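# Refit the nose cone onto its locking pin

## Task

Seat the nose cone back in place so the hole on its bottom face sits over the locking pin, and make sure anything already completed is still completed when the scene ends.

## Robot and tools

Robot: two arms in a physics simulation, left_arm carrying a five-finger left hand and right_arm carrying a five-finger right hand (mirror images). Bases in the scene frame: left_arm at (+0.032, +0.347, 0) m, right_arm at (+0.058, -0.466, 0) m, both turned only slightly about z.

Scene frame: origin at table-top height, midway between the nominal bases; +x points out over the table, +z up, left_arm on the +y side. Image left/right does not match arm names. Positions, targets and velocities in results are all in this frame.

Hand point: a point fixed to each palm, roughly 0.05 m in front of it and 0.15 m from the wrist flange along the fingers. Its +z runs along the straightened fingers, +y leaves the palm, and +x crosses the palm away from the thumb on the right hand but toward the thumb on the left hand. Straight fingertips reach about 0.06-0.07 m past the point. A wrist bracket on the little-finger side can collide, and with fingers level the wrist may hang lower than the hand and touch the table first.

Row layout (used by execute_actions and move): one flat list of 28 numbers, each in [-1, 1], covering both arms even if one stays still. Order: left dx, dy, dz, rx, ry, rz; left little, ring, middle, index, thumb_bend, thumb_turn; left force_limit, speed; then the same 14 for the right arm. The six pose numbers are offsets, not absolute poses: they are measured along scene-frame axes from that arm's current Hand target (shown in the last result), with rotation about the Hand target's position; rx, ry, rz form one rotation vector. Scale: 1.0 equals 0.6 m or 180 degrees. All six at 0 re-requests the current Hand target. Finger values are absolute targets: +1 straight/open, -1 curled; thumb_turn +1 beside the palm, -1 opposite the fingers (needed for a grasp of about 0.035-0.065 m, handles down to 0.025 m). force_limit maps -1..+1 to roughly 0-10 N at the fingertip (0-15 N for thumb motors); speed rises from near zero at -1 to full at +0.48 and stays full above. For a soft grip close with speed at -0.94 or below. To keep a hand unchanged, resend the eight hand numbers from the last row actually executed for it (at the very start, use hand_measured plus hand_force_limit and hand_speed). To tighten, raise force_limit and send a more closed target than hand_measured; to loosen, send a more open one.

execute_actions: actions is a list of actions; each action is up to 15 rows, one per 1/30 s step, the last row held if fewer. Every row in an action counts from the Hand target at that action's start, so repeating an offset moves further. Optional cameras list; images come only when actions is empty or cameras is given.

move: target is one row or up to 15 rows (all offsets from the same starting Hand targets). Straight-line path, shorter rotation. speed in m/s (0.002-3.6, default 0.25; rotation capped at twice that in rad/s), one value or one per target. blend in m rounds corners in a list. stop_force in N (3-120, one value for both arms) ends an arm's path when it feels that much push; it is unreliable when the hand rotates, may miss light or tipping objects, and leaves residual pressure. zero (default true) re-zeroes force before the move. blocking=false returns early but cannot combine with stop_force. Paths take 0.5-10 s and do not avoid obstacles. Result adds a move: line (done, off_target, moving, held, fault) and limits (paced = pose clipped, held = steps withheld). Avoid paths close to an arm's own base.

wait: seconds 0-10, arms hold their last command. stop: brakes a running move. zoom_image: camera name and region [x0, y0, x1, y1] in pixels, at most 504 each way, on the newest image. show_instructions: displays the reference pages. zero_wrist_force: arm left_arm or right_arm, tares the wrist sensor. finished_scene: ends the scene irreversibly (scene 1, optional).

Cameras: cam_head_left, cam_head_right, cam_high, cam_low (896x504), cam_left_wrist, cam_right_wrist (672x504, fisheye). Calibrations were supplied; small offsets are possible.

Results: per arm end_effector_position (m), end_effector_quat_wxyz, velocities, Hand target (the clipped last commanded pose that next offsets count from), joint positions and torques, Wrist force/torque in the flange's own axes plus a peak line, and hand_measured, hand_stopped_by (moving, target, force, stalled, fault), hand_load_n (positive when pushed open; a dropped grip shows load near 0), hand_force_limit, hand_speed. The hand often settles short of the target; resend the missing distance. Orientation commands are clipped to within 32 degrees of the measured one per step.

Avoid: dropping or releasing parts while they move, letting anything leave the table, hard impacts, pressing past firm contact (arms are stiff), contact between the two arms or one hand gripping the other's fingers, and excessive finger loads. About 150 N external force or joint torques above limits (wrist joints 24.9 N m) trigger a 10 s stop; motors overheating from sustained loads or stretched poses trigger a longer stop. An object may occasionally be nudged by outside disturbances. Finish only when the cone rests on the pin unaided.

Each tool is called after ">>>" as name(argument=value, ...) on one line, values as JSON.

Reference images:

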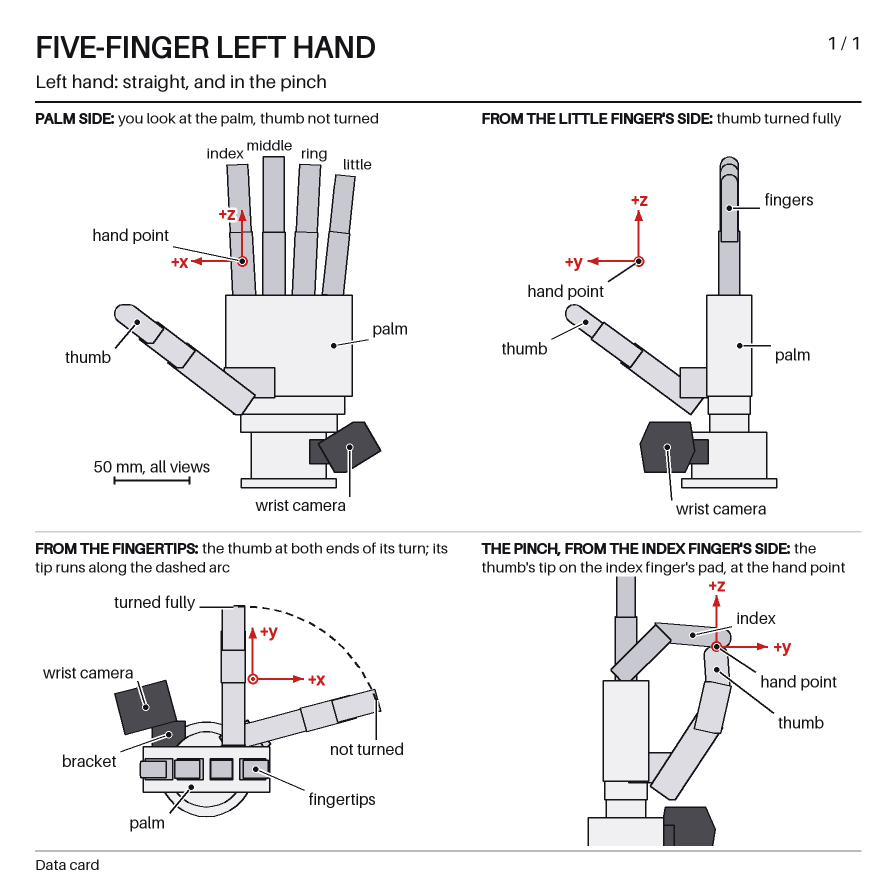

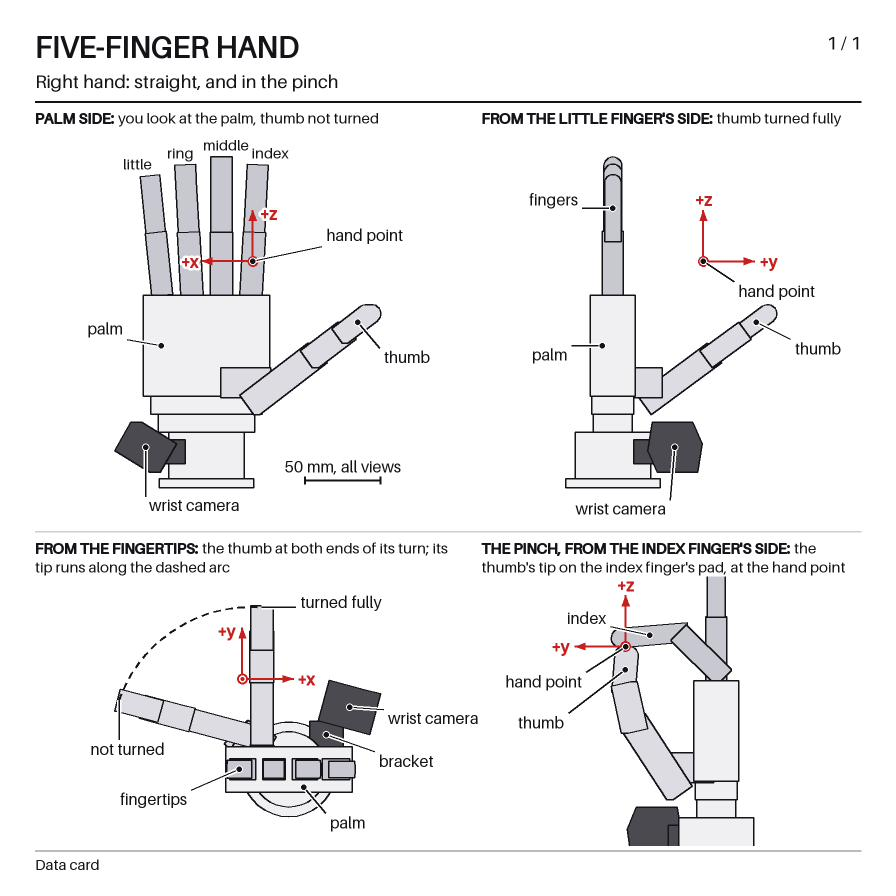

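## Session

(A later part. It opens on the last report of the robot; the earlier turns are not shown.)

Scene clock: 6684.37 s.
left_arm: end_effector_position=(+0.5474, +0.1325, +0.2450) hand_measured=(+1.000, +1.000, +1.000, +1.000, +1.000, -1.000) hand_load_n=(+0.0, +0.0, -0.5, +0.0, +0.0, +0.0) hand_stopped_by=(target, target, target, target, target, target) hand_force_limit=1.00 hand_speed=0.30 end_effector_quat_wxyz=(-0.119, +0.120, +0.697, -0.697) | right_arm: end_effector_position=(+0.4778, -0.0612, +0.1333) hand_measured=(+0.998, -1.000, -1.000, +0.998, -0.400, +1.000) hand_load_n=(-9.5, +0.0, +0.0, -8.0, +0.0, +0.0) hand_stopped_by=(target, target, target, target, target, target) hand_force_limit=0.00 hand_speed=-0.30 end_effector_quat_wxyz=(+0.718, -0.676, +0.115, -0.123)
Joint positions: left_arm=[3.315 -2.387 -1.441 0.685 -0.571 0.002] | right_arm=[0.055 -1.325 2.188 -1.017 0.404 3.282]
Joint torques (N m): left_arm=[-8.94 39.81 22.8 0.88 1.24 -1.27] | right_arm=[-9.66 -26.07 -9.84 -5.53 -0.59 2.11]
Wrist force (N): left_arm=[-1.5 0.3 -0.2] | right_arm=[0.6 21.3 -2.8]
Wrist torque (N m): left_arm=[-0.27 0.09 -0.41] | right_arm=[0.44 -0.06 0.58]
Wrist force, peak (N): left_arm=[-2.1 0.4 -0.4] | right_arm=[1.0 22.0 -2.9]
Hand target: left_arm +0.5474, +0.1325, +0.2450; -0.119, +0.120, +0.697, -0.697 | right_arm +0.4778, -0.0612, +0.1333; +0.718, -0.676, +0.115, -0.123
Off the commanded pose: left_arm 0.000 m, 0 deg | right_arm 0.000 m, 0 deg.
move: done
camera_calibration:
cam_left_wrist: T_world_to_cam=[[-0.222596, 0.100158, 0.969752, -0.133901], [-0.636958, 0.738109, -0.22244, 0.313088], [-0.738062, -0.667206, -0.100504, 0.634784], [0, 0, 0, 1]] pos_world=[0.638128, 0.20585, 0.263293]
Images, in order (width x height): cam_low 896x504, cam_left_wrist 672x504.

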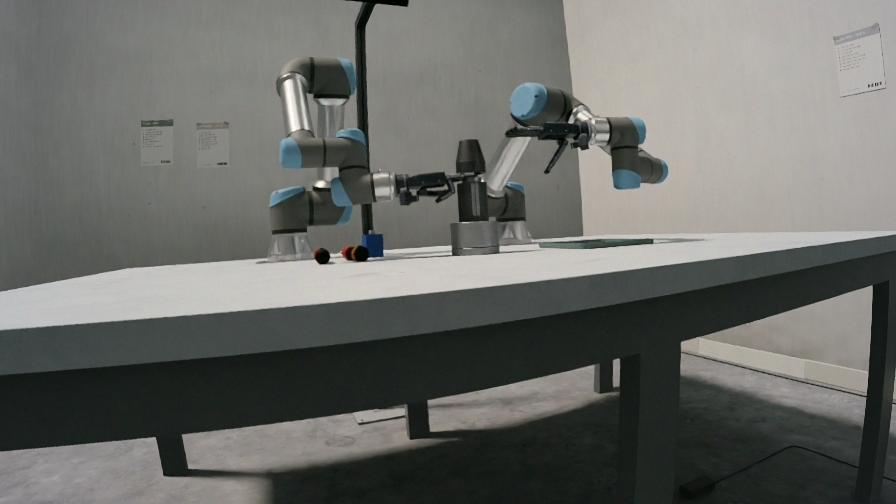

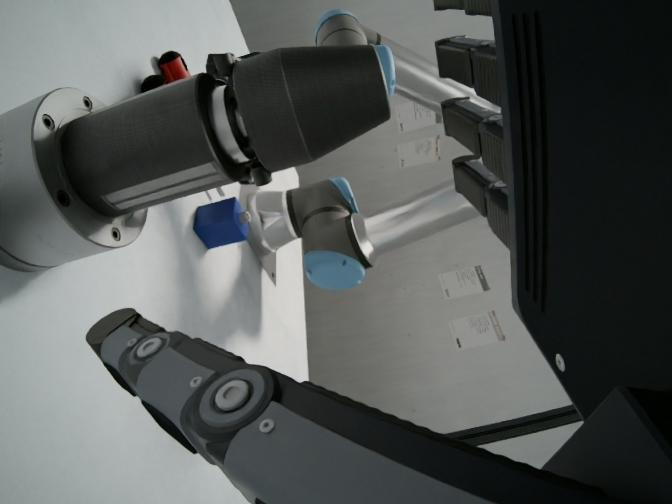

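>>> zoom_image(camera="cam_low", region=[445, 135, 495, 185])

>>> zoom_image(camera="cam_low", region=[445, 175, 505, 235])

Scaled by 10.080 from the camera's 896x504 image, which has a finer 1280x720 frame.

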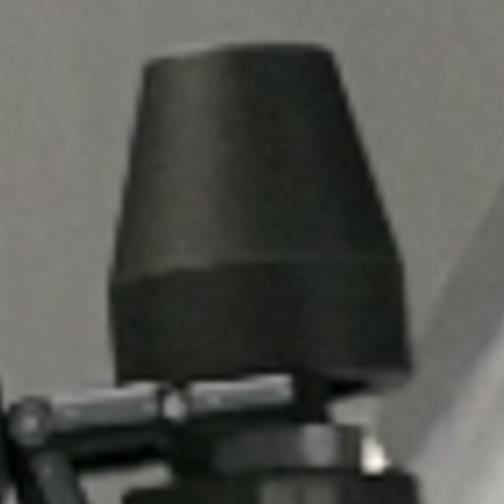

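Scaled by 8.400 from the camera's 896x504 image, which has a finer 1280x720 frame.

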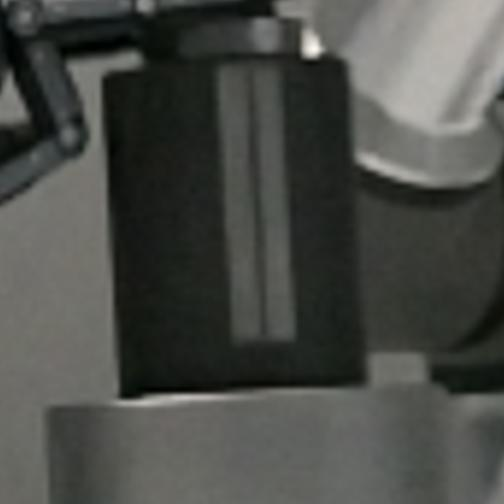

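>>> move(target=[0,0,0,0,0,0,1,1,1,1,1,-1,1,0.3,-0.0011,-0.0031,0.00237,-0.0089,0.00315,0,1,-1,-1,1,-0.4,1,0,-0.3], speed=0.01, cameras=["cam_left_wrist","cam_low"])

>>> zoom_image(camera="cam_low", region=[445, 135, 495, 185])

>>> zoom_image(camera="cam_left_wrist", region=[200, 30, 380, 190])

Scene clock: 6743.33 s.
left_arm: end_effector_position=(+0.5474, +0.1325, +0.2450) hand_measured=(+1.000, +1.000, +1.000, +1.000, +1.000, -1.000) hand_load_n=(+0.0, +0.0, +0.0, +0.0, +0.0, +0.5) hand_stopped_by=(target, target, target, target, target, target) hand_force_limit=1.00 hand_speed=0.30 end_effector_quat_wxyz=(-0.119, +0.120, +0.697, -0.697) | right_arm: end_effector_position=(+0.4772, -0.0631, +0.1347) hand_measured=(+0.998, -1.000, -1.000, +0.998, -0.400, +1.000) hand_load_n=(-9.5, +0.0, +0.0, -8.0, +0.0, +0.0) hand_stopped_by=(target, target, target, target, target, target) hand_force_limit=0.00 hand_speed=-0.30 end_effector_quat_wxyz=(+0.708, -0.686, +0.117, -0.122)
Joint positions: left_arm=[3.315 -2.387 -1.441 0.685 -0.571 0.002] | right_arm=[0.054 -1.333 2.161 -0.907 0.399 3.213]
Joint torques (N m): left_arm=[-8.59 39.93 22.51 0.9 1.17 -1.09] | right_arm=[-9.35 -39.95 -30.12 0.02 -1.14 -2.58]
Wrist force (N): left_arm=[-1.4 0.2 -0.3] | right_arm=[0.9 21.1 -2.4]
Wrist torque (N m): left_arm=[-0.28 0.08 -0.41] | right_arm=[0.35 -0.11 0.66]
Wrist force, peak (N): left_arm=[-1.9 0.7 -0.4] | right_arm=[0.7 21.8 -3.0]
Hand target: left_arm +0.5474, +0.1325, +0.2450; -0.119, +0.120, +0.697, -0.697 | right_arm +0.4772, -0.0631, +0.1347; +0.708, -0.686, +0.117, -0.122
Off the commanded pose: left_arm 0.000 m, 0 deg | right_arm 0.000 m, 0 deg.
move: done
camera_calibration:
cam_left_wrist: T_world_to_cam=[[-0.222596, 0.100158, 0.969752, -0.133901], [-0.636958, 0.738109, -0.22244, 0.313088], [-0.738062, -0.667206, -0.100504, 0.634784], [0, 0, 0, 1]] pos_world=[0.638128, 0.20585, 0.263293]
Images, in order (width x height): cam_low 896x504, cam_left_wrist 672x504.

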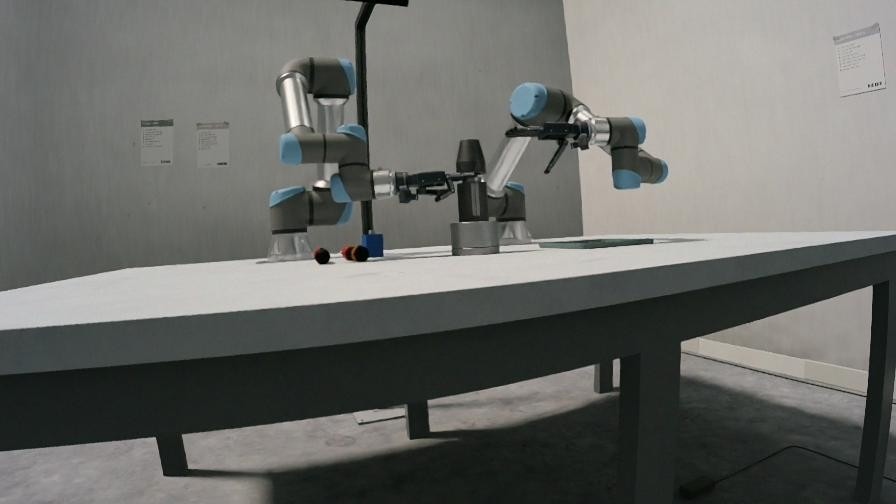

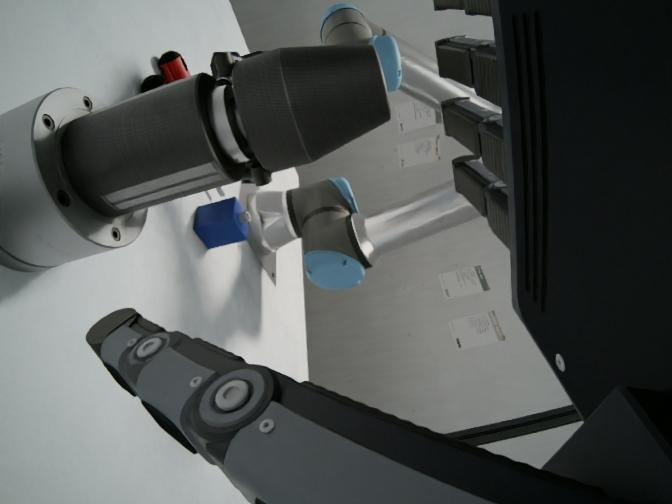

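Scaled by 10.080 from the camera's 896x504 image, which has a finer 1280x720 frame.

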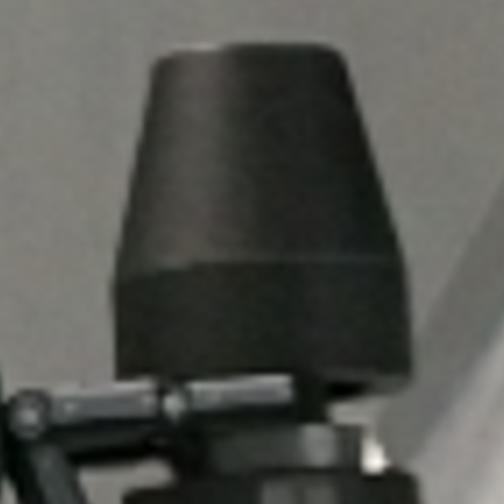

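Scaled by 2.800 from the camera's 672x504 image, which has a finer 960x720 frame.

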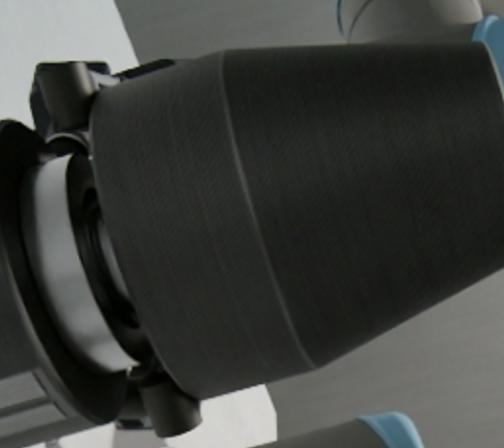

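>>> move(target=[0,0,0,0,0,0,1,1,1,1,1,-1,1,0.3,0.0003,0.0009,-0.0007,0.00262,-0.00093,0,1,-1,-1,1,-0.4,1,0,-0.3], speed=0.01, cameras=["cam_low"])

>>> zoom_image(camera="cam_low", region=[445, 135, 495, 185])

Scene clock: 6762.30 s.
left_arm: end_effector_position=(+0.5474, +0.1325, +0.2450) hand_measured=(+1.000, +1.000, +1.000, +1.000, +1.000, -1.000) hand_load_n=(+0.0, +0.0, -0.5, +0.0, +0.0, +0.0) hand_stopped_by=(target, target, target, target, target, target) hand_force_limit=1.00 hand_speed=0.30 end_effector_quat_wxyz=(-0.119, +0.120, +0.697, -0.697) | right_arm: end_effector_position=(+0.4774, -0.0625, +0.1343) hand_measured=(+0.998, -1.000, -1.000, +0.998, -0.400, +1.000) hand_load_n=(-9.5, +0.0, +0.0, -8.0, +0.0, +0.0) hand_stopped_by=(target, target, target, target, target, target) hand_force_limit=0.00 hand_speed=-0.30 end_effector_quat_wxyz=(+0.710, -0.683, +0.116, -0.122)
Joint positions: left_arm=[3.315 -2.387 -1.441 0.685 -0.571 0.002] | right_arm=[0.054 -1.331 2.169 -0.939 0.4 3.233]
Joint torques (N m): left_arm=[-8.6 40.35 22.53 0.87 1.29 -1.18] | right_arm=[7.81 -25.74 -9.54 -5.34 2.47 2.17]
Wrist force (N): left_arm=[-1.6 0.4 -0.2] | right_arm=[1.1 21.3 -2.1]
Wrist torque (N m): left_arm=[-0.26 0.11 -0.42] | right_arm=[0.36 -0.14 0.58]
Wrist force, peak (N): left_arm=[-1.8 1.0 -0.3] | right_arm=[0.5 21.9 -2.8]
Hand target: left_arm +0.5474, +0.1325, +0.2450; -0.119, +0.120, +0.697, -0.697 | right_arm +0.4774, -0.0625, +0.1343; +0.711, -0.683, +0.116, -0.122
Off the commanded pose: left_arm 0.000 m, 0 deg | right_arm 0.000 m, 0 deg.
move: done
Images, in order (width x height): cam_low 896x504.

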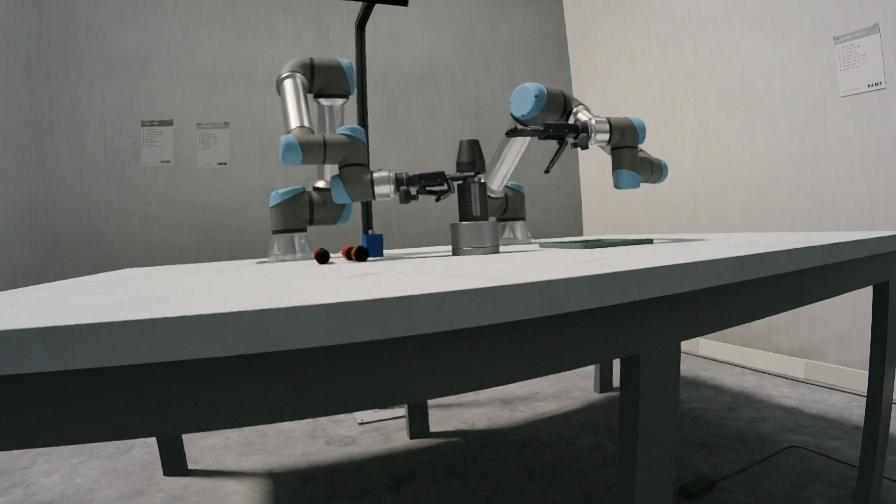

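Scaled by 10.080 from the camera's 896x504 image, which has a finer 1280x720 frame.

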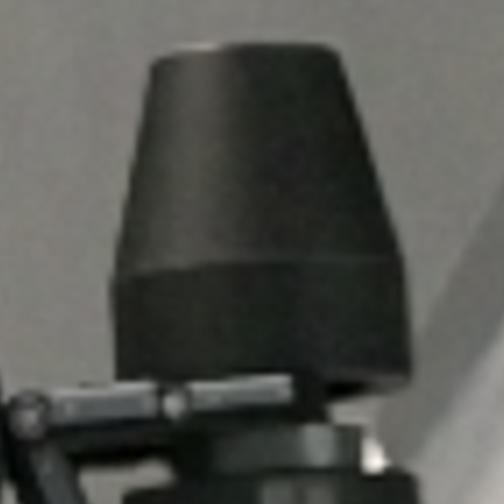

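>>> move(target=[0,0,0,0,0,0,1,1,1,1,1,-1,1,0.3,0,0,-0.0125,0,0,0,1,-1,-1,1,-0.4,1,0,-0.3], speed=0.005, stop_force=3.5, cameras=["cam_left_wrist","cam_low"])

>>> zoom_image(camera="cam_left_wrist", region=[190, 40, 350, 190])

Scene clock: 6771.80 s.
left_arm: end_effector_position=(+0.5474, +0.1325, +0.2450) hand_measured=(+1.000, +1.000, +1.000, +1.000, +1.000, -1.000) hand_load_n=(+0.0, +0.0, +0.0, +0.0, +0.0, +0.0) hand_stopped_by=(target, target, target, target, target, target) hand_force_limit=1.00 hand_speed=0.30 end_effector_quat_wxyz=(-0.119, +0.120, +0.697, -0.697) | right_arm: end_effector_position=(+0.4774, -0.0625, +0.1268) hand_measured=(+0.998, -1.000, -1.000, +0.998, -0.400, +1.000) hand_load_n=(-9.0, +0.0, +0.0, -8.5, +0.0, +0.0) hand_stopped_by=(target, target, target, target, target, target) hand_force_limit=0.00 hand_speed=-0.30 end_effector_quat_wxyz=(+0.711, -0.683, +0.116, -0.122)
Joint positions: left_arm=[3.315 -2.387 -1.441 0.685 -0.571 0.002] | right_arm=[0.054 -1.315 2.175 -0.962 0.4 3.234]
Joint torques (N m): left_arm=[-8.43 39.79 22.1 0.94 1.14 -1.21] | right_arm=[4.93 -25.88 -9.76 -5.45 1.91 2.1]
Wrist force (N): left_arm=[-1.4 0.3 0.0] | right_arm=[1.0 20.8 -2.3]
Wrist torque (N m): left_arm=[-0.29 0.09 -0.41] | right_arm=[0.30 -0.12 0.55]
Wrist force, peak (N): left_arm=[-2.1 0.3 0.0] | right_arm=[0.9 21.7 -2.7]
Hand target: left_arm +0.5474, +0.1325, +0.2450; -0.119, +0.120, +0.697, -0.697 | right_arm +0.4774, -0.0625, +0.1268; +0.711, -0.683, +0.116, -0.122
Off the commanded pose: left_arm 0.000 m, 0 deg | right_arm 0.000 m, 0 deg.
move: done
camera_calibration:
cam_left_wrist: T_world_to_cam=[[-0.222596, 0.100158, 0.969752, -0.133901], [-0.636958, 0.738109, -0.22244, 0.313088], [-0.738062, -0.667206, -0.100504, 0.634784], [0, 0, 0, 1]] pos_world=[0.638128, 0.20585, 0.263293]
Images, in order (width x height): cam_low 896x504, cam_left_wrist 672x504.

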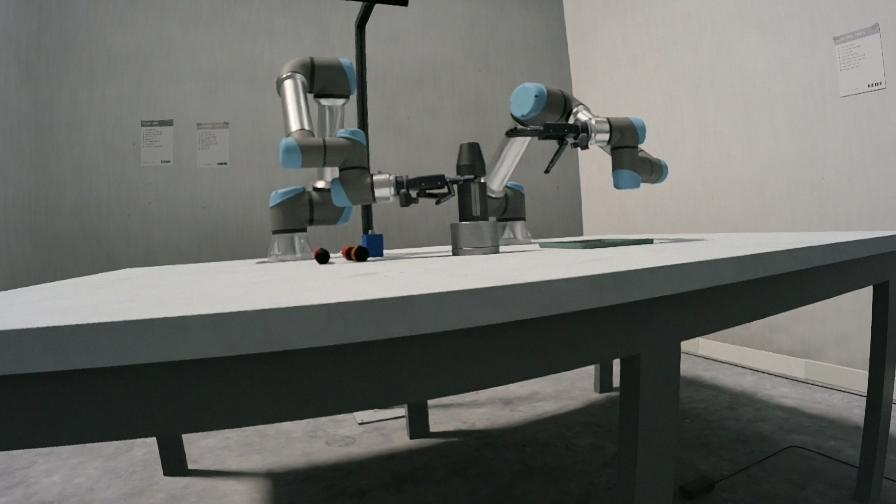

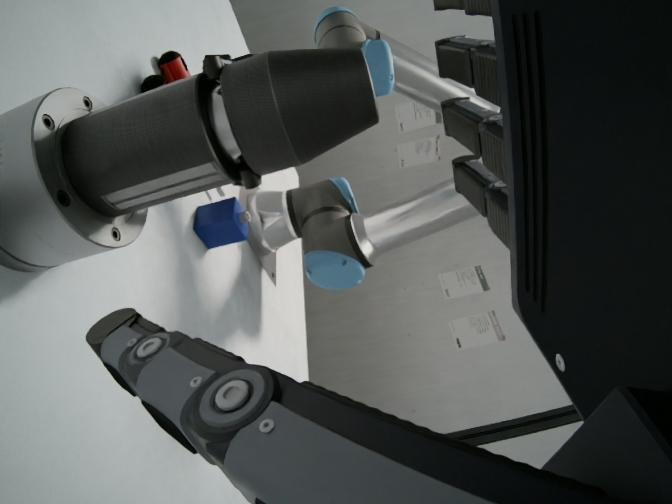

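Scaled by 3.150 from the camera's 672x504 image, which has a finer 960x720 frame.

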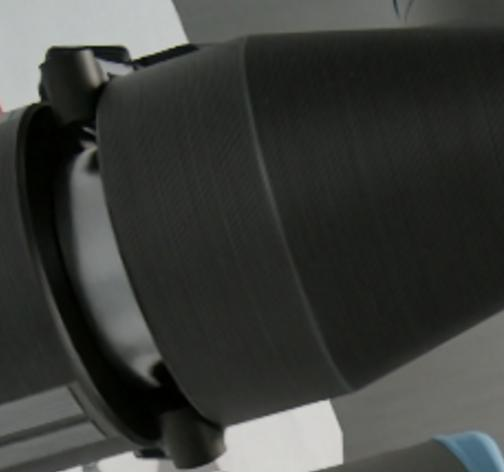

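>>> move(target=[0,0,0,0,0,0,1,1,1,1,1,-1,1,0.3,0,0,-0.0055,0,0,0,1,-1,-1,1,-0.4,1,0,-0.3], speed=0.003, stop_force=3, cameras=["cam_left_wrist","cam_low"])

>>> zoom_image(camera="cam_left_wrist", region=[190, 40, 350, 190])

Scene clock: 6780.87 s.
left_arm: end_effector_position=(+0.5474, +0.1325, +0.2450) hand_measured=(+1.000, +1.000, +1.000, +1.000, +1.000, -1.000) hand_load_n=(+0.0, +0.0, -0.5, +0.0, +0.0, +0.5) hand_stopped_by=(target, target, target, target, target, target) hand_force_limit=1.00 hand_speed=0.30 end_effector_quat_wxyz=(-0.119, +0.120, +0.697, -0.697) | right_arm: end_effector_position=(+0.4773, -0.0625, +0.1260) hand_measured=(+0.998, -1.000, -1.000, +0.998, -0.400, +1.000) hand_load_n=(-8.0, +0.0, +0.0, -7.5, +0.0, +0.0) hand_stopped_by=(target, target, target, target, target, target) hand_force_limit=0.00 hand_speed=-0.30 end_effector_quat_wxyz=(+0.710, -0.683, +0.116, -0.122)
Joint positions: left_arm=[3.315 -2.387 -1.441 0.685 -0.571 0.002] | right_arm=[0.054 -1.313 2.176 -0.964 0.4 3.234]
Joint torques (N m): left_arm=[-9.17 40.96 22.92 0.94 1.04 -1.08] | right_arm=[-1.72 -39.28 -23.7 0.16 0.73 1.36]
Wrist force (N): left_arm=[-1.4 0.3 -0.1] | right_arm=[1.7 17.9 -1.6]
Wrist torque (N m): left_arm=[-0.28 0.09 -0.40] | right_arm=[0.38 -0.11 0.51]
Wrist force, peak (N): left_arm=[-1.9 0.7 -0.2] | right_arm=[0.7 21.8 -2.5]
Hand target: left_arm +0.5474, +0.1325, +0.2450; -0.119, +0.120, +0.697, -0.697 | right_arm +0.4774, -0.0625, +0.1260; +0.711, -0.683, +0.116, -0.122 (not the last commanded pose)
Off the commanded pose: left_arm 0.000 m, 0 deg | right_arm 0.003 m, 0 deg.
move: contact (right_arm)
camera_calibration:
cam_left_wrist: T_world_to_cam=[[-0.222596, 0.100158, 0.969752, -0.133901], [-0.636958, 0.738109, -0.22244, 0.313088], [-0.738062, -0.667206, -0.100504, 0.634784], [0, 0, 0, 1]] pos_world=[0.638128, 0.20585, 0.263293]
Images, in order (width x height): cam_low 896x504, cam_left_wrist 672x504.

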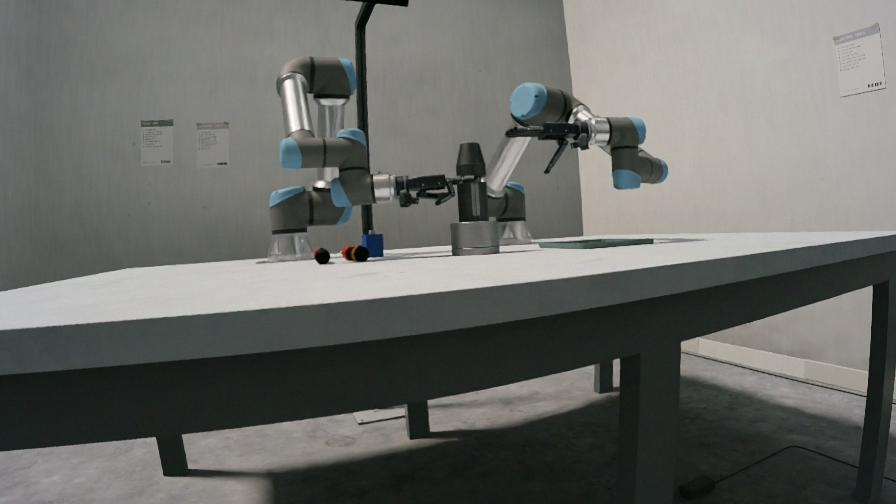

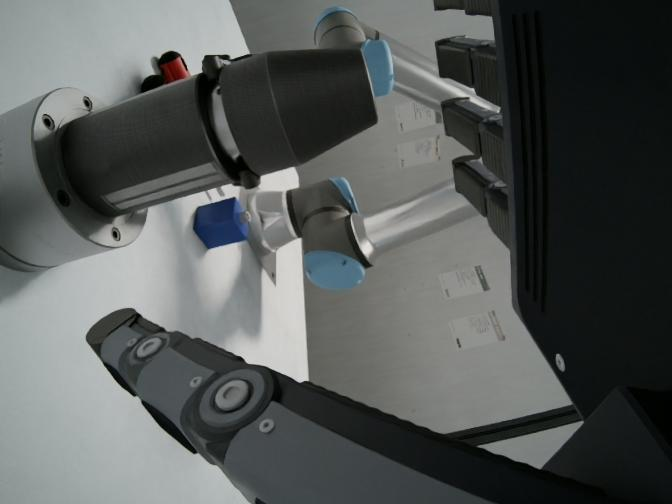

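Scaled by 3.150 from the camera's 672x504 image, which has a finer 960x720 frame.

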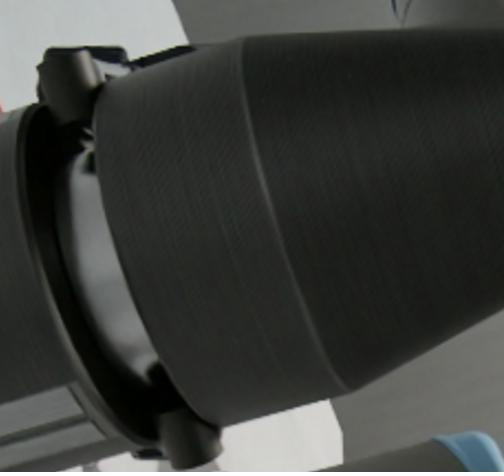

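>>> move(target=[[0,0,0,0,0,0,1,1,1,1,1,-1,1,0.3,0,0,0.0013,0,0,0,1,-1,-1,1,-0.4,1,0,-0.3],[0,0,0,0,0,0,1,1,1,1,1,-1,1,0.3,0.00126,-0.00045,0.0013,0,0,0,1,-1,-1,1,-0.4,1,0,-0.3]], speed=0.004)

>>> move(target=[0,0,0,0,0,0,1,1,1,1,1,-1,1,0.3,0,0,-0.005,0,0,0,1,-1,-1,1,-0.4,1,0,-0.3], speed=0.003, stop_force=3)

Scene clock: 6816.20 s.
left_arm: end_effector_position=(+0.5474, +0.1325, +0.2450) hand_measured=(+1.000, +1.000, +1.000, +1.000, +1.000, -1.000) hand_load_n=(+0.0, +0.0, +0.0, +0.0, +0.0, +0.0) hand_stopped_by=(target, target, target, target, target, target) hand_force_limit=1.00 hand_speed=0.30 end_effector_quat_wxyz=(-0.119, +0.120, +0.697, -0.697) | right_arm: end_effector_position=(+0.4780, -0.0628, +0.1268) hand_measured=(+0.998, -1.000, -1.000, +0.998, -0.400, +1.000) hand_load_n=(-9.5, +0.0, +0.0, -8.0, +0.0, +0.0) hand_stopped_by=(target, target, target, target, target, target) hand_force_limit=0.00 hand_speed=-0.30 end_effector_quat_wxyz=(+0.711, -0.683, +0.116, -0.122)
Joint positions: left_arm=[3.315 -2.387 -1.441 0.685 -0.571 0.002] | right_arm=[0.053 -1.314 2.174 -0.961 0.4 3.234]
Joint torques (N m): left_arm=[-8.48 40.66 22.25 0.87 1.18 -0.95] | right_arm=[-8.1 -24.84 -32.46 -0.25 -1.02 2.22]
Wrist force (N): left_arm=[-1.5 0.4 -0.2] | right_arm=[0.6 21.2 -2.6]
Wrist torque (N m): left_arm=[-0.26 0.10 -0.42] | right_arm=[0.40 -0.09 0.54]
Wrist force, peak (N): left_arm=[-1.9 0.5 -0.4] | right_arm=[1.1 21.6 -2.8]
Hand target: left_arm +0.5474, +0.1325, +0.2450; -0.119, +0.120, +0.697, -0.697 | right_arm +0.4781, -0.0628, +0.1268; +0.711, -0.683, +0.116, -0.122
Off the commanded pose: left_arm 0.000 m, 0 deg | right_arm 0.000 m, 0 deg.
move: done

Scene clock: 6817.80 s.
left_arm: end_effector_position=(+0.5474, +0.1325, +0.2450) hand_measured=(+1.000, +1.000, +1.000, +1.000, +1.000, -1.000) hand_load_n=(+0.0, +0.0, +0.0, +0.0, +0.0, +0.0) hand_stopped_by=(target, target, target, target, target, target) hand_force_limit=1.00 hand_speed=0.30 end_effector_quat_wxyz=(-0.119, +0.120, +0.697, -0.697) | right_arm: end_effector_position=(+0.4782, -0.0628, +0.1261) hand_measured=(+0.998, -1.000, -1.000, +0.998, -0.400, +1.000) hand_load_n=(-8.5, +0.0, +0.5, -7.0, +0.0, +0.0) hand_stopped_by=(target, target, target, target, target, target) hand_force_limit=0.00 hand_speed=-0.30 end_effector_quat_wxyz=(+0.711, -0.683, +0.116, -0.122)
Joint positions: left_arm=[3.315 -2.387 -1.441 0.685 -0.571 0.002] | right_arm=[0.053 -1.312 2.174 -0.964 0.4 3.234]
Joint torques (N m): left_arm=[-8.4 40.73 22.93 0.69 1.02 -0.97] | right_arm=[-9.4 -39.66 -28.8 -0.08 0.5 1.4]
Wrist force (N): left_arm=[-1.7 0.3 0.0] | right_arm=[-0.3 18.1 -1.9]
Wrist torque (N m): left_arm=[-0.30 0.14 -0.42] | right_arm=[0.41 -0.17 0.42]
Wrist force, peak (N): left_arm=[-1.9 0.3 -0.3] | right_arm=[0.7 21.4 -2.8]
Hand target: left_arm +0.5474, +0.1325, +0.2450; -0.119, +0.120, +0.697, -0.697 | right_arm +0.4782, -0.0628, +0.1261; +0.711, -0.683, +0.116, -0.122 (not the last commanded pose)
Off the commanded pose: left_arm 0.000 m, 0 deg | right_arm 0.002 m, 0 deg.
move: contact (right_arm)

>>> move(target=[[0,0,0,0,0,0,1,1,1,1,1,-1,1,0.3,0,0,0.0012,0,0,0,1,-1,-1,1,-0.4,1,0,-0.3],[0,0,0,0,0,0,1,1,1,1,1,-1,1,0.3,-0.00018,0.00148,0.0012,0,0,0,1,-1,-1,1,-0.4,1,0,-0.3]], speed=0.004)

>>> move(target=[0,0,0,0,0,0,1,1,1,1,1,-1,1,0.3,0,0,-0.005,0,0,0,1,-1,-1,1,-0.4,1,0,-0.3], speed=0.003, stop_force=3)

Scene clock: 6832.77 s.
left_arm: end_effector_position=(+0.5474, +0.1325, +0.2450) hand_measured=(+1.000, +1.000, +1.000, +1.000, +1.000, -1.000) hand_load_n=(+0.0, +0.0, +0.0, -0.5, +0.0, +0.0) hand_stopped_by=(target, target, target, target, target, target) hand_force_limit=1.00 hand_speed=0.30 end_effector_quat_wxyz=(-0.119, +0.120, +0.697, -0.697) | right_arm: end_effector_position=(+0.4781, -0.0620, +0.1268) hand_measured=(+0.998, -1.000, -1.000, +0.998, -0.400, +1.000) hand_load_n=(-9.0, +0.0, +0.0, -8.0, +0.0, +0.0) hand_stopped_by=(target, target, target, target, target, target) hand_force_limit=0.00 hand_speed=-0.30 end_effector_quat_wxyz=(+0.711, -0.683, +0.116, -0.122)
Joint positions: left_arm=[3.315 -2.387 -1.441 0.685 -0.571 0.002] | right_arm=[0.055 -1.313 2.173 -0.961 0.402 3.233]
Joint torques (N m): left_arm=[-8.58 39.91 22.05 0.72 1.06 -0.96] | right_arm=[6.37 -25.23 -31.36 -0.38 2.05 -2.32]
Wrist force (N): left_arm=[-1.3 0.4 -0.4] | right_arm=[0.9 21.6 -2.5]
Wrist torque (N m): left_arm=[-0.25 0.07 -0.40] | right_arm=[0.44 -0.12 0.59]
Wrist force, peak (N): left_arm=[-1.9 0.6 -0.3] | right_arm=[0.1 22.2 -2.5]
Hand target: left_arm +0.5474, +0.1325, +0.2450; -0.119, +0.120, +0.697, -0.697 | right_arm +0.4781, -0.0619, +0.1268; +0.711, -0.683, +0.116, -0.122
Off the commanded pose: left_arm 0.000 m, 0 deg | right_arm 0.000 m, 0 deg.
move: done

Scene clock: 6834.37 s.
left_arm: end_effector_position=(+0.5474, +0.1325, +0.2450) hand_measured=(+1.000, +1.000, +1.000, +1.000, +1.000, -1.000) hand_load_n=(+0.0, +0.0, -0.5, +0.0, +0.0, +0.0) hand_stopped_by=(target, target, target, target, target, target) hand_force_limit=1.00 hand_speed=0.30 end_effector_quat_wxyz=(-0.119, +0.120, +0.697, -0.697) | right_arm: end_effector_position=(+0.4782, -0.0619, +0.1260) hand_measured=(+0.998, -1.000, -1.000, +0.998, -0.400, +1.000) hand_load_n=(-8.0, +0.0, +0.0, -7.5, +0.0, -0.5) hand_stopped_by=(target, target, target, target, target, target) hand_force_limit=0.00 hand_speed=-0.30 end_effector_quat_wxyz=(+0.711, -0.683, +0.116, -0.122)
Joint positions: left_arm=[3.315 -2.387 -1.441 0.685 -0.571 0.002] | right_arm=[0.055 -1.311 2.173 -0.963 0.402 3.233]
Joint torques (N m): left_arm=[-8.2 40.48 23.09 0.73 0.99 -0.96] | right_arm=[7.91 -39.5 -27.98 0.07 0.55 -2.13]
Wrist force (N): left_arm=[-1.3 0.5 -0.1] | right_arm=[1.9 17.4 -1.8]
Wrist torque (N m): left_arm=[-0.25 0.07 -0.40] | right_arm=[0.37 -0.09 0.55]
Wrist force, peak (N): left_arm=[-1.9 0.5 -0.4] | right_arm=[0.9 21.6 -2.3]
Hand target: left_arm +0.5474, +0.1325, +0.2450; -0.119, +0.120, +0.697, -0.697 | right_arm +0.4782, -0.0619, +0.1260; +0.711, -0.683, +0.116, -0.122 (not the last commanded pose)
Off the commanded pose: left_arm 0.000 m, 0 deg | right_arm 0.002 m, 0 deg.
move: contact (right_arm)

>>> move(target=[[0,0,0,0,0,0,1,1,1,1,1,-1,1,0.3,0,0,0.0013,0,0,0,1,-1,-1,1,-0.4,1,0,-0.3],[0,0,0,0,0,0,1,1,1,1,1,-1,1,0.3,-0.00111,-0.00314,0.0013,0,0,0,1,-1,-1,1,-0.4,1,0,-0.3],[0,0,0,0,0,0,1,1,1,1,1,-1,1,0.3,-0.00111,-0.00314,-0.004,0,0,0,1,-1,-1,1,-0.4,1,0,-0.3]], speed=0.004, stop_force=3.5)

Scene clock: 6868.93 s.
left_arm: end_effector_position=(+0.5474, +0.1325, +0.2450) hand_measured=(+1.000, +1.000, +1.000, +1.000, +1.000, -1.000) hand_load_n=(+0.0, +0.0, +0.0, +0.0, +0.0, +0.0) hand_stopped_by=(target, target, target, target, target, target) hand_force_limit=1.00 hand_speed=0.30 end_effector_quat_wxyz=(-0.119, +0.120, +0.697, -0.697) | right_arm: end_effector_position=(+0.4782, -0.0619, +0.1262) hand_measured=(+0.998, -1.000, -1.000, +0.998, -0.400, +1.000) hand_load_n=(-9.5, +0.0, +0.5, -8.0, +0.0, +0.0) hand_stopped_by=(target, target, target, target, target, target) hand_force_limit=0.00 hand_speed=-0.30 end_effector_quat_wxyz=(+0.711, -0.683, +0.116, -0.122)
Joint positions: left_arm=[3.315 -2.387 -1.441 0.685 -0.571 0.002] | right_arm=[0.055 -1.311 2.173 -0.963 0.402 3.233]
Joint torques (N m): left_arm=[-8.53 40.56 22.58 0.8 1.07 -0.89] | right_arm=[7.43 -25.75 -11.62 -5.36 -0.3 -1.96]
Wrist force (N): left_arm=[-1.6 0.5 -0.1] | right_arm=[0.8 21.4 -2.4]
Wrist torque (N m): left_arm=[-0.26 0.12 -0.42] | right_arm=[0.41 -0.10 0.60]
Wrist force, peak (N): left_arm=[-2.0 0.2 0.0] | right_arm=[1.1 21.7 -2.7]
Hand target: left_arm +0.5474, +0.1325, +0.2450; -0.119, +0.120, +0.697, -0.697 | right_arm +0.4781, -0.0619, +0.1262; +0.711, -0.683, +0.116, -0.122 (not the last commanded pose)
Off the commanded pose: left_arm 0.000 m, 0 deg | right_arm 0.003 m, 0 deg.
move: contact (right_arm); path passed 0 of 3 targets

>>> move(target=[0,0,0,0,0,0,1,1,1,1,1,-1,1,0.3,-0.00111,-0.00314,0.0007,0,0,0,1,-1,-1,1,-0.4,1,0,-0.3], speed=0.006)

>>> move(target=[0,0,0,0,0,0,1,1,1,1,1,-1,1,0.3,0,0,-0.005,0,0,0,1,-1,-1,1,-0.4,1,0,-0.3], speed=0.003, stop_force=3)

Scene clock: 6881.23 s.
left_arm: end_effector_position=(+0.5474, +0.1325, +0.2450) hand_measured=(+1.000, +1.000, +1.000, +1.000, +1.000, -1.000) hand_load_n=(+0.0, +0.0, -0.5, +0.5, +0.0, +0.0) hand_stopped_by=(target, target, target, target, target, target) hand_force_limit=1.00 hand_speed=0.30 end_effector_quat_wxyz=(-0.119, +0.120, +0.697, -0.697) | right_arm: end_effector_position=(+0.4775, -0.0637, +0.1266) hand_measured=(+0.998, -1.000, -1.000, +0.998, -0.400, +1.000) hand_load_n=(-9.5, +0.5, +0.0, -8.5, +0.0, +0.0) hand_stopped_by=(target, target, target, target, target, target) hand_force_limit=0.00 hand_speed=-0.30 end_effector_quat_wxyz=(+0.711, -0.683, +0.116, -0.122)
Joint positions: left_arm=[3.315 -2.387 -1.441 0.685 -0.571 0.002] | right_arm=[0.051 -1.315 2.177 -0.964 0.397 3.234]
Joint torques (N m): left_arm=[-8.8 40.65 22.3 0.7 1.09 -0.77] | right_arm=[-9.77 -40.33 -7.63 -5.51 -1.13 2.07]
Wrist force (N): left_arm=[-1.4 0.4 -0.2] | right_arm=[0.7 21.3 -2.6]
Wrist torque (N m): left_arm=[-0.26 0.08 -0.42] | right_arm=[0.39 -0.08 0.55]
Wrist force, peak (N): left_arm=[-1.9 0.7 -0.3] | right_arm=[1.0 21.6 -2.0]
Hand target: left_arm +0.5474, +0.1325, +0.2450; -0.119, +0.120, +0.697, -0.697 | right_arm +0.4775, -0.0638, +0.1266; +0.711, -0.683, +0.116, -0.122
Off the commanded pose: left_arm 0.000 m, 0 deg | right_arm 0.000 m, 0 deg.
move: done

Scene clock: 6882.50 s.
left_arm: end_effector_position=(+0.5474, +0.1325, +0.2450) hand_measured=(+1.000, +1.000, +1.000, +1.000, +1.000, -1.000) hand_load_n=(+0.0, +0.0, +0.0, +0.0, +0.0, +0.0) hand_stopped_by=(target, target, target, target, target, target) hand_force_limit=1.00 hand_speed=0.30 end_effector_quat_wxyz=(-0.119, +0.120, +0.697, -0.697) | right_arm: end_effector_position=(+0.4775, -0.0638, +0.1260) hand_measured=(+0.998, -1.000, -1.000, +0.998, -0.400, +1.000) hand_load_n=(-8.0, +0.0, +0.0, -7.0, +0.0, +0.0) hand_stopped_by=(target, target, target, target, target, target) hand_force_limit=0.00 hand_speed=-0.30 end_effector_quat_wxyz=(+0.711, -0.683, +0.116, -0.122)
Joint positions: left_arm=[3.315 -2.387 -1.441 0.685 -0.571 0.002] | right_arm=[0.051 -1.314 2.177 -0.966 0.397 3.234]
Joint torques (N m): left_arm=[-8.28 41.19 22.65 0.72 0.96 -0.94] | right_arm=[-8.55 -39.02 -22.8 0.04 -0.82 2.15]
Wrist force (N): left_arm=[-1.4 0.3 -0.3] | right_arm=[1.7 17.4 -1.2]
Wrist torque (N m): left_arm=[-0.28 0.08 -0.40] | right_arm=[0.30 -0.11 0.49]
Wrist force, peak (N): left_arm=[-1.8 0.5 -0.5] | right_arm=[0.9 21.5 -2.7]
Hand target: left_arm +0.5474, +0.1325, +0.2450; -0.119, +0.120, +0.697, -0.697 | right_arm +0.4775, -0.0638, +0.1260; +0.711, -0.683, +0.116, -0.122 (not the last commanded pose)
Off the commanded pose: left_arm 0.000 m, 0 deg | right_arm 0.002 m, 0 deg.
move: contact (right_arm)

>>> wait(seconds=0.1, cameras=["cam_left_wrist","cam_low","cam_high"])

>>> zoom_image(camera="cam_left_wrist", region=[220, 140, 280, 200])

>>> zoom_image(camera="cam_left_wrist", region=[190, 40, 250, 100])

>>> zoom_image(camera="cam_low", region=[440, 150, 500, 210])

Scene clock: 6905.47 s.
left_arm: end_effector_position=(+0.5474, +0.1325, +0.2450) hand_measured=(+1.000, +1.000, +1.000, +1.000, +1.000, -1.000) hand_load_n=(+0.0, +0.0, +0.0, +0.0, +0.0, +0.0) hand_stopped_by=(target, target, target, target, target, target) hand_force_limit=1.00 hand_speed=0.30 end_effector_quat_wxyz=(-0.119, +0.120, +0.697, -0.697) | right_arm: end_effector_position=(+0.4775, -0.0638, +0.1260) hand_measured=(+0.998, -1.000, -1.000, +0.998, -0.400, +1.000) hand_load_n=(-8.0, +0.0, +0.0, -7.0, +0.0, +0.0) hand_stopped_by=(target, target, target, target, target, target) hand_force_limit=0.00 hand_speed=-0.30 end_effector_quat_wxyz=(+0.711, -0.683, +0.116, -0.122)
Joint positions: left_arm=[3.315 -2.387 -1.441 0.685 -0.571 0.002] | right_arm=[0.051 -1.314 2.177 -0.966 0.397 3.234]
Joint torques (N m): left_arm=[-9.03 40.97 22.54 0.63 1.06 -0.91] | right_arm=[-4.63 -39.23 -28.01 -0.03 -0.64 1.79]
Wrist force (N): left_arm=[-1.4 0.5 -0.2] | right_arm=[1.7 17.7 -1.2]
Wrist torque (N m): left_arm=[-0.24 0.09 -0.42] | right_arm=[0.33 -0.12 0.50]
Wrist force, peak (N): left_arm=[-1.9 0.7 -0.2] | right_arm=[1.7 18.1 -1.3]
Hand target: left_arm +0.5474, +0.1325, +0.2450; -0.119, +0.120, +0.697, -0.697 | right_arm +0.4775, -0.0638, +0.1260; +0.711, -0.683, +0.116, -0.122 (not the last commanded pose)
Off the commanded pose: left_arm 0.000 m, 0 deg | right_arm 0.002 m, 0 deg.
wait: 0.10 s; at rest from the start
camera_calibration:
cam_left_wrist: T_world_to_cam=[[-0.222596, 0.100158, 0.969752, -0.133901], [-0.636958, 0.738109, -0.22244, 0.313088], [-0.738062, -0.667206, -0.100504, 0.634784], [0, 0, 0, 1]] pos_world=[0.638128, 0.20585, 0.263293]
Images, in order (width x height): cam_high 896x504, cam_low 896x504, cam_left_wrist 672x504.

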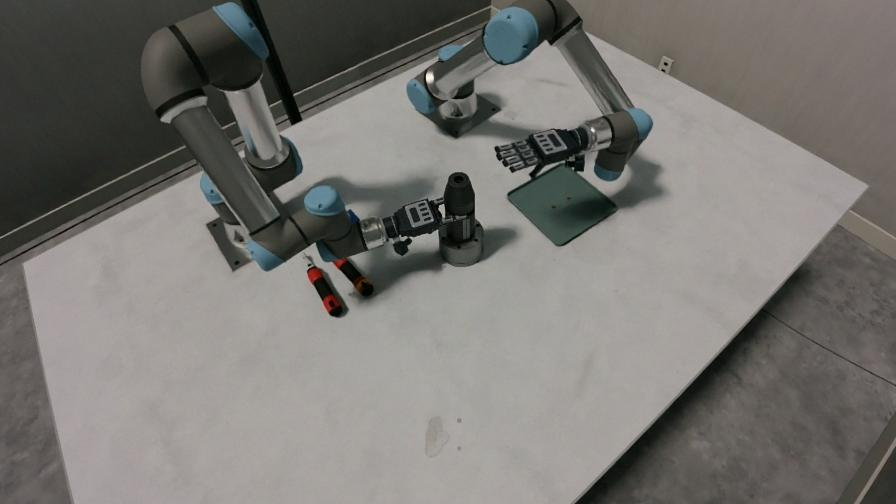

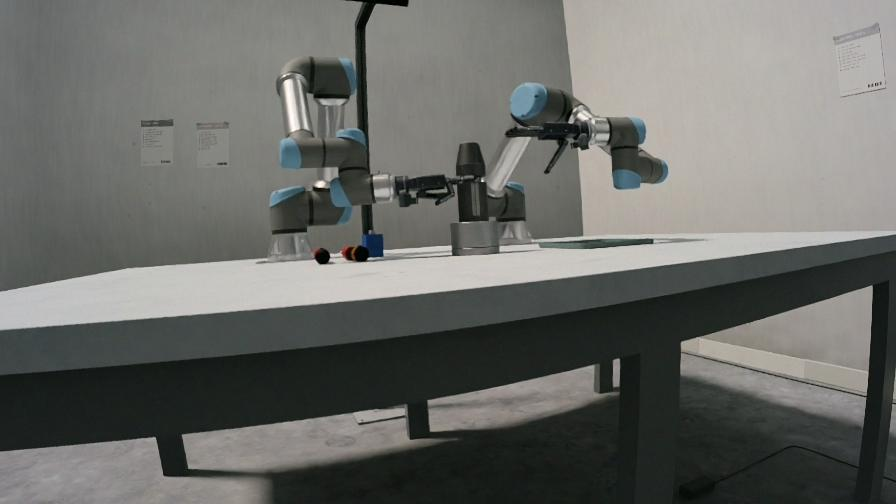

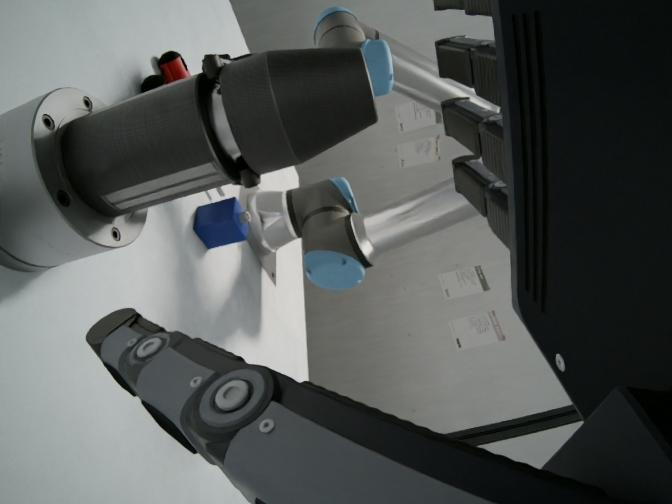

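Scaled by 8.400 from the camera's 672x504 image, which has a finer 960x720 frame.

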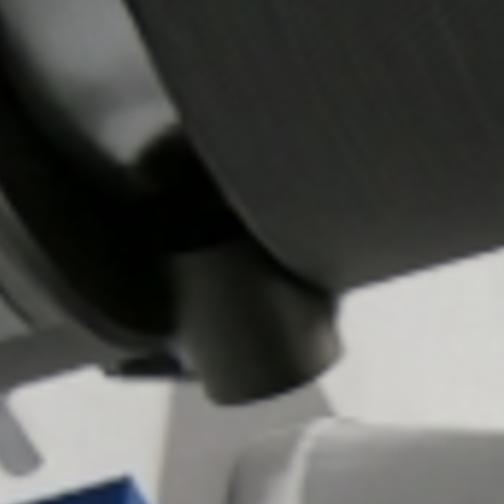

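Scaled by 8.400 from the camera's 672x504 image, which has a finer 960x720 frame.

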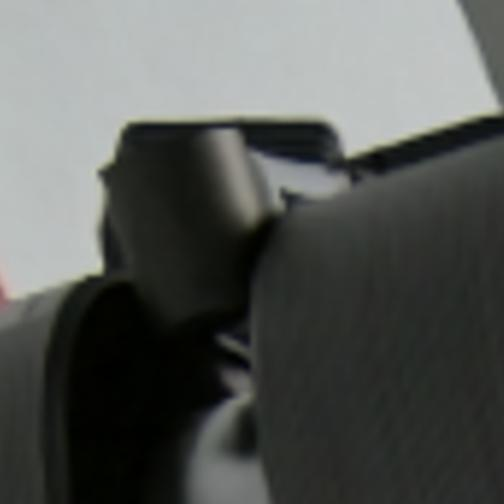

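Scaled by 8.400 from the camera's 896x504 image, which has a finer 1280x720 frame.

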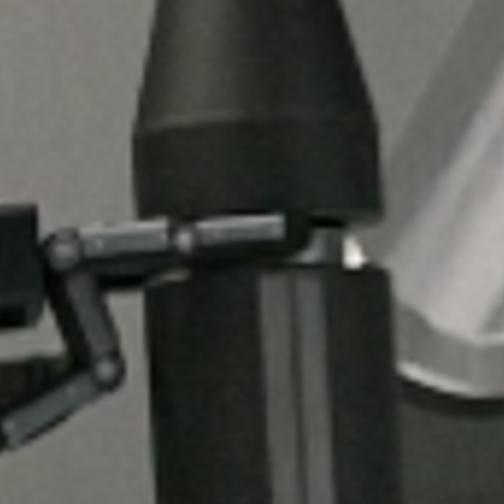

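>>> move(target=[0,0,0,0,0,0,1,1,1,1,1,-1,1,0.3,0,0,0.0004,0,0,0,1,-1,-1,1,-0.4,1,0,-0.3], speed=0.003)

>>> move(target=[0,0,0,0,0,0,1,1,1,1,1,-1,1,0.3,0.00195,0.0055,0,0,0,0,1,-1,-1,1,-0.4,1,0,-0.3], speed=0.003, stop_force=3)

Scene clock: 6947.77 s.
left_arm: end_effector_position=(+0.5474, +0.1325, +0.2450) hand_measured=(+1.000, +1.000, +1.000, +1.000, +1.000, -1.000) hand_load_n=(+0.0, +0.0, +0.0, +0.0, +0.0, +0.0) hand_stopped_by=(target, target, target, target, target, target) hand_force_limit=1.00 hand_speed=0.30 end_effector_quat_wxyz=(-0.119, +0.120, +0.697, -0.697) | right_arm: end_effector_position=(+0.4775, -0.0638, +0.1262) hand_measured=(+0.998, -1.000, -1.000, +0.998, -0.400, +1.000) hand_load_n=(-9.5, +0.0, +0.0, -8.0, +0.0, +0.0) hand_stopped_by=(target, target, target, target, target, target) hand_force_limit=0.00 hand_speed=-0.30 end_effector_quat_wxyz=(+0.711, -0.683, +0.116, -0.122)
Joint positions: left_arm=[3.315 -2.387 -1.441 0.685 -0.571 0.002] | right_arm=[0.051 -1.314 2.177 -0.965 0.397 3.234]
Joint torques (N m): left_arm=[-8.36 40.84 22.64 0.58 0.92 -0.84] | right_arm=[-0.57 -40.99 -30.56 -0.36 -0.31 1.3]
Wrist force (N): left_arm=[-1.3 0.1 -0.3] | right_arm=[1.0 21.4 -2.7]
Wrist torque (N m): left_arm=[-0.29 0.08 -0.39] | right_arm=[0.42 -0.12 0.57]
Wrist force, peak (N): left_arm=[-2.0 0.7 -0.3] | right_arm=[0.9 21.6 -2.7]
Hand target: left_arm +0.5474, +0.1325, +0.2450; -0.119, +0.120, +0.697, -0.697 | right_arm +0.4775, -0.0638, +0.1262; +0.711, -0.683, +0.116, -0.122
Off the commanded pose: left_arm 0.000 m, 0 deg | right_arm 0.000 m, 0 deg.
move: done

Scene clock: 6949.70 s.
left_arm: end_effector_position=(+0.5474, +0.1325, +0.2450) hand_measured=(+1.000, +1.000, +1.000, +1.000, +1.000, -1.000) hand_load_n=(+0.0, +0.0, +0.0, +0.0, +0.0, +0.0) hand_stopped_by=(target, target, target, target, target, target) hand_force_limit=1.00 hand_speed=0.30 end_effector_quat_wxyz=(-0.119, +0.120, +0.697, -0.697) | right_arm: end_effector_position=(+0.4787, -0.0605, +0.1262) hand_measured=(+0.998, -1.000, -1.000, +0.998, -0.400, +1.000) hand_load_n=(-9.5, +0.0, +0.0, -8.5, +0.0, +0.0) hand_stopped_by=(target, target, target, target, target, target) hand_force_limit=0.00 hand_speed=-0.30 end_effector_quat_wxyz=(+0.711, -0.683, +0.116, -0.122)
Joint positions: left_arm=[3.315 -2.387 -1.441 0.685 -0.571 0.002] | right_arm=[0.059 -1.309 2.17 -0.961 0.406 3.232]
Joint torques (N m): left_arm=[-8.95 40.84 22.86 0.67 0.89 -0.78] | right_arm=[7.91 -25.93 -30.37 -0.56 2.42 -2.28]
Wrist force (N): left_arm=[-1.6 0.5 -0.2] | right_arm=[1.3 21.1 -2.4]
Wrist torque (N m): left_arm=[-0.23 0.11 -0.43] | right_arm=[0.36 -0.18 0.68]
Wrist force, peak (N): left_arm=[-1.9 0.2 0.1] | right_arm=[0.8 21.7 -2.5]
Hand target: left_arm +0.5474, +0.1325, +0.2450; -0.119, +0.120, +0.697, -0.697 | right_arm +0.4787, -0.0605, +0.1262; +0.711, -0.683, +0.116, -0.122
Off the commanded pose: left_arm 0.000 m, 0 deg | right_arm 0.000 m, 0 deg.
move: done


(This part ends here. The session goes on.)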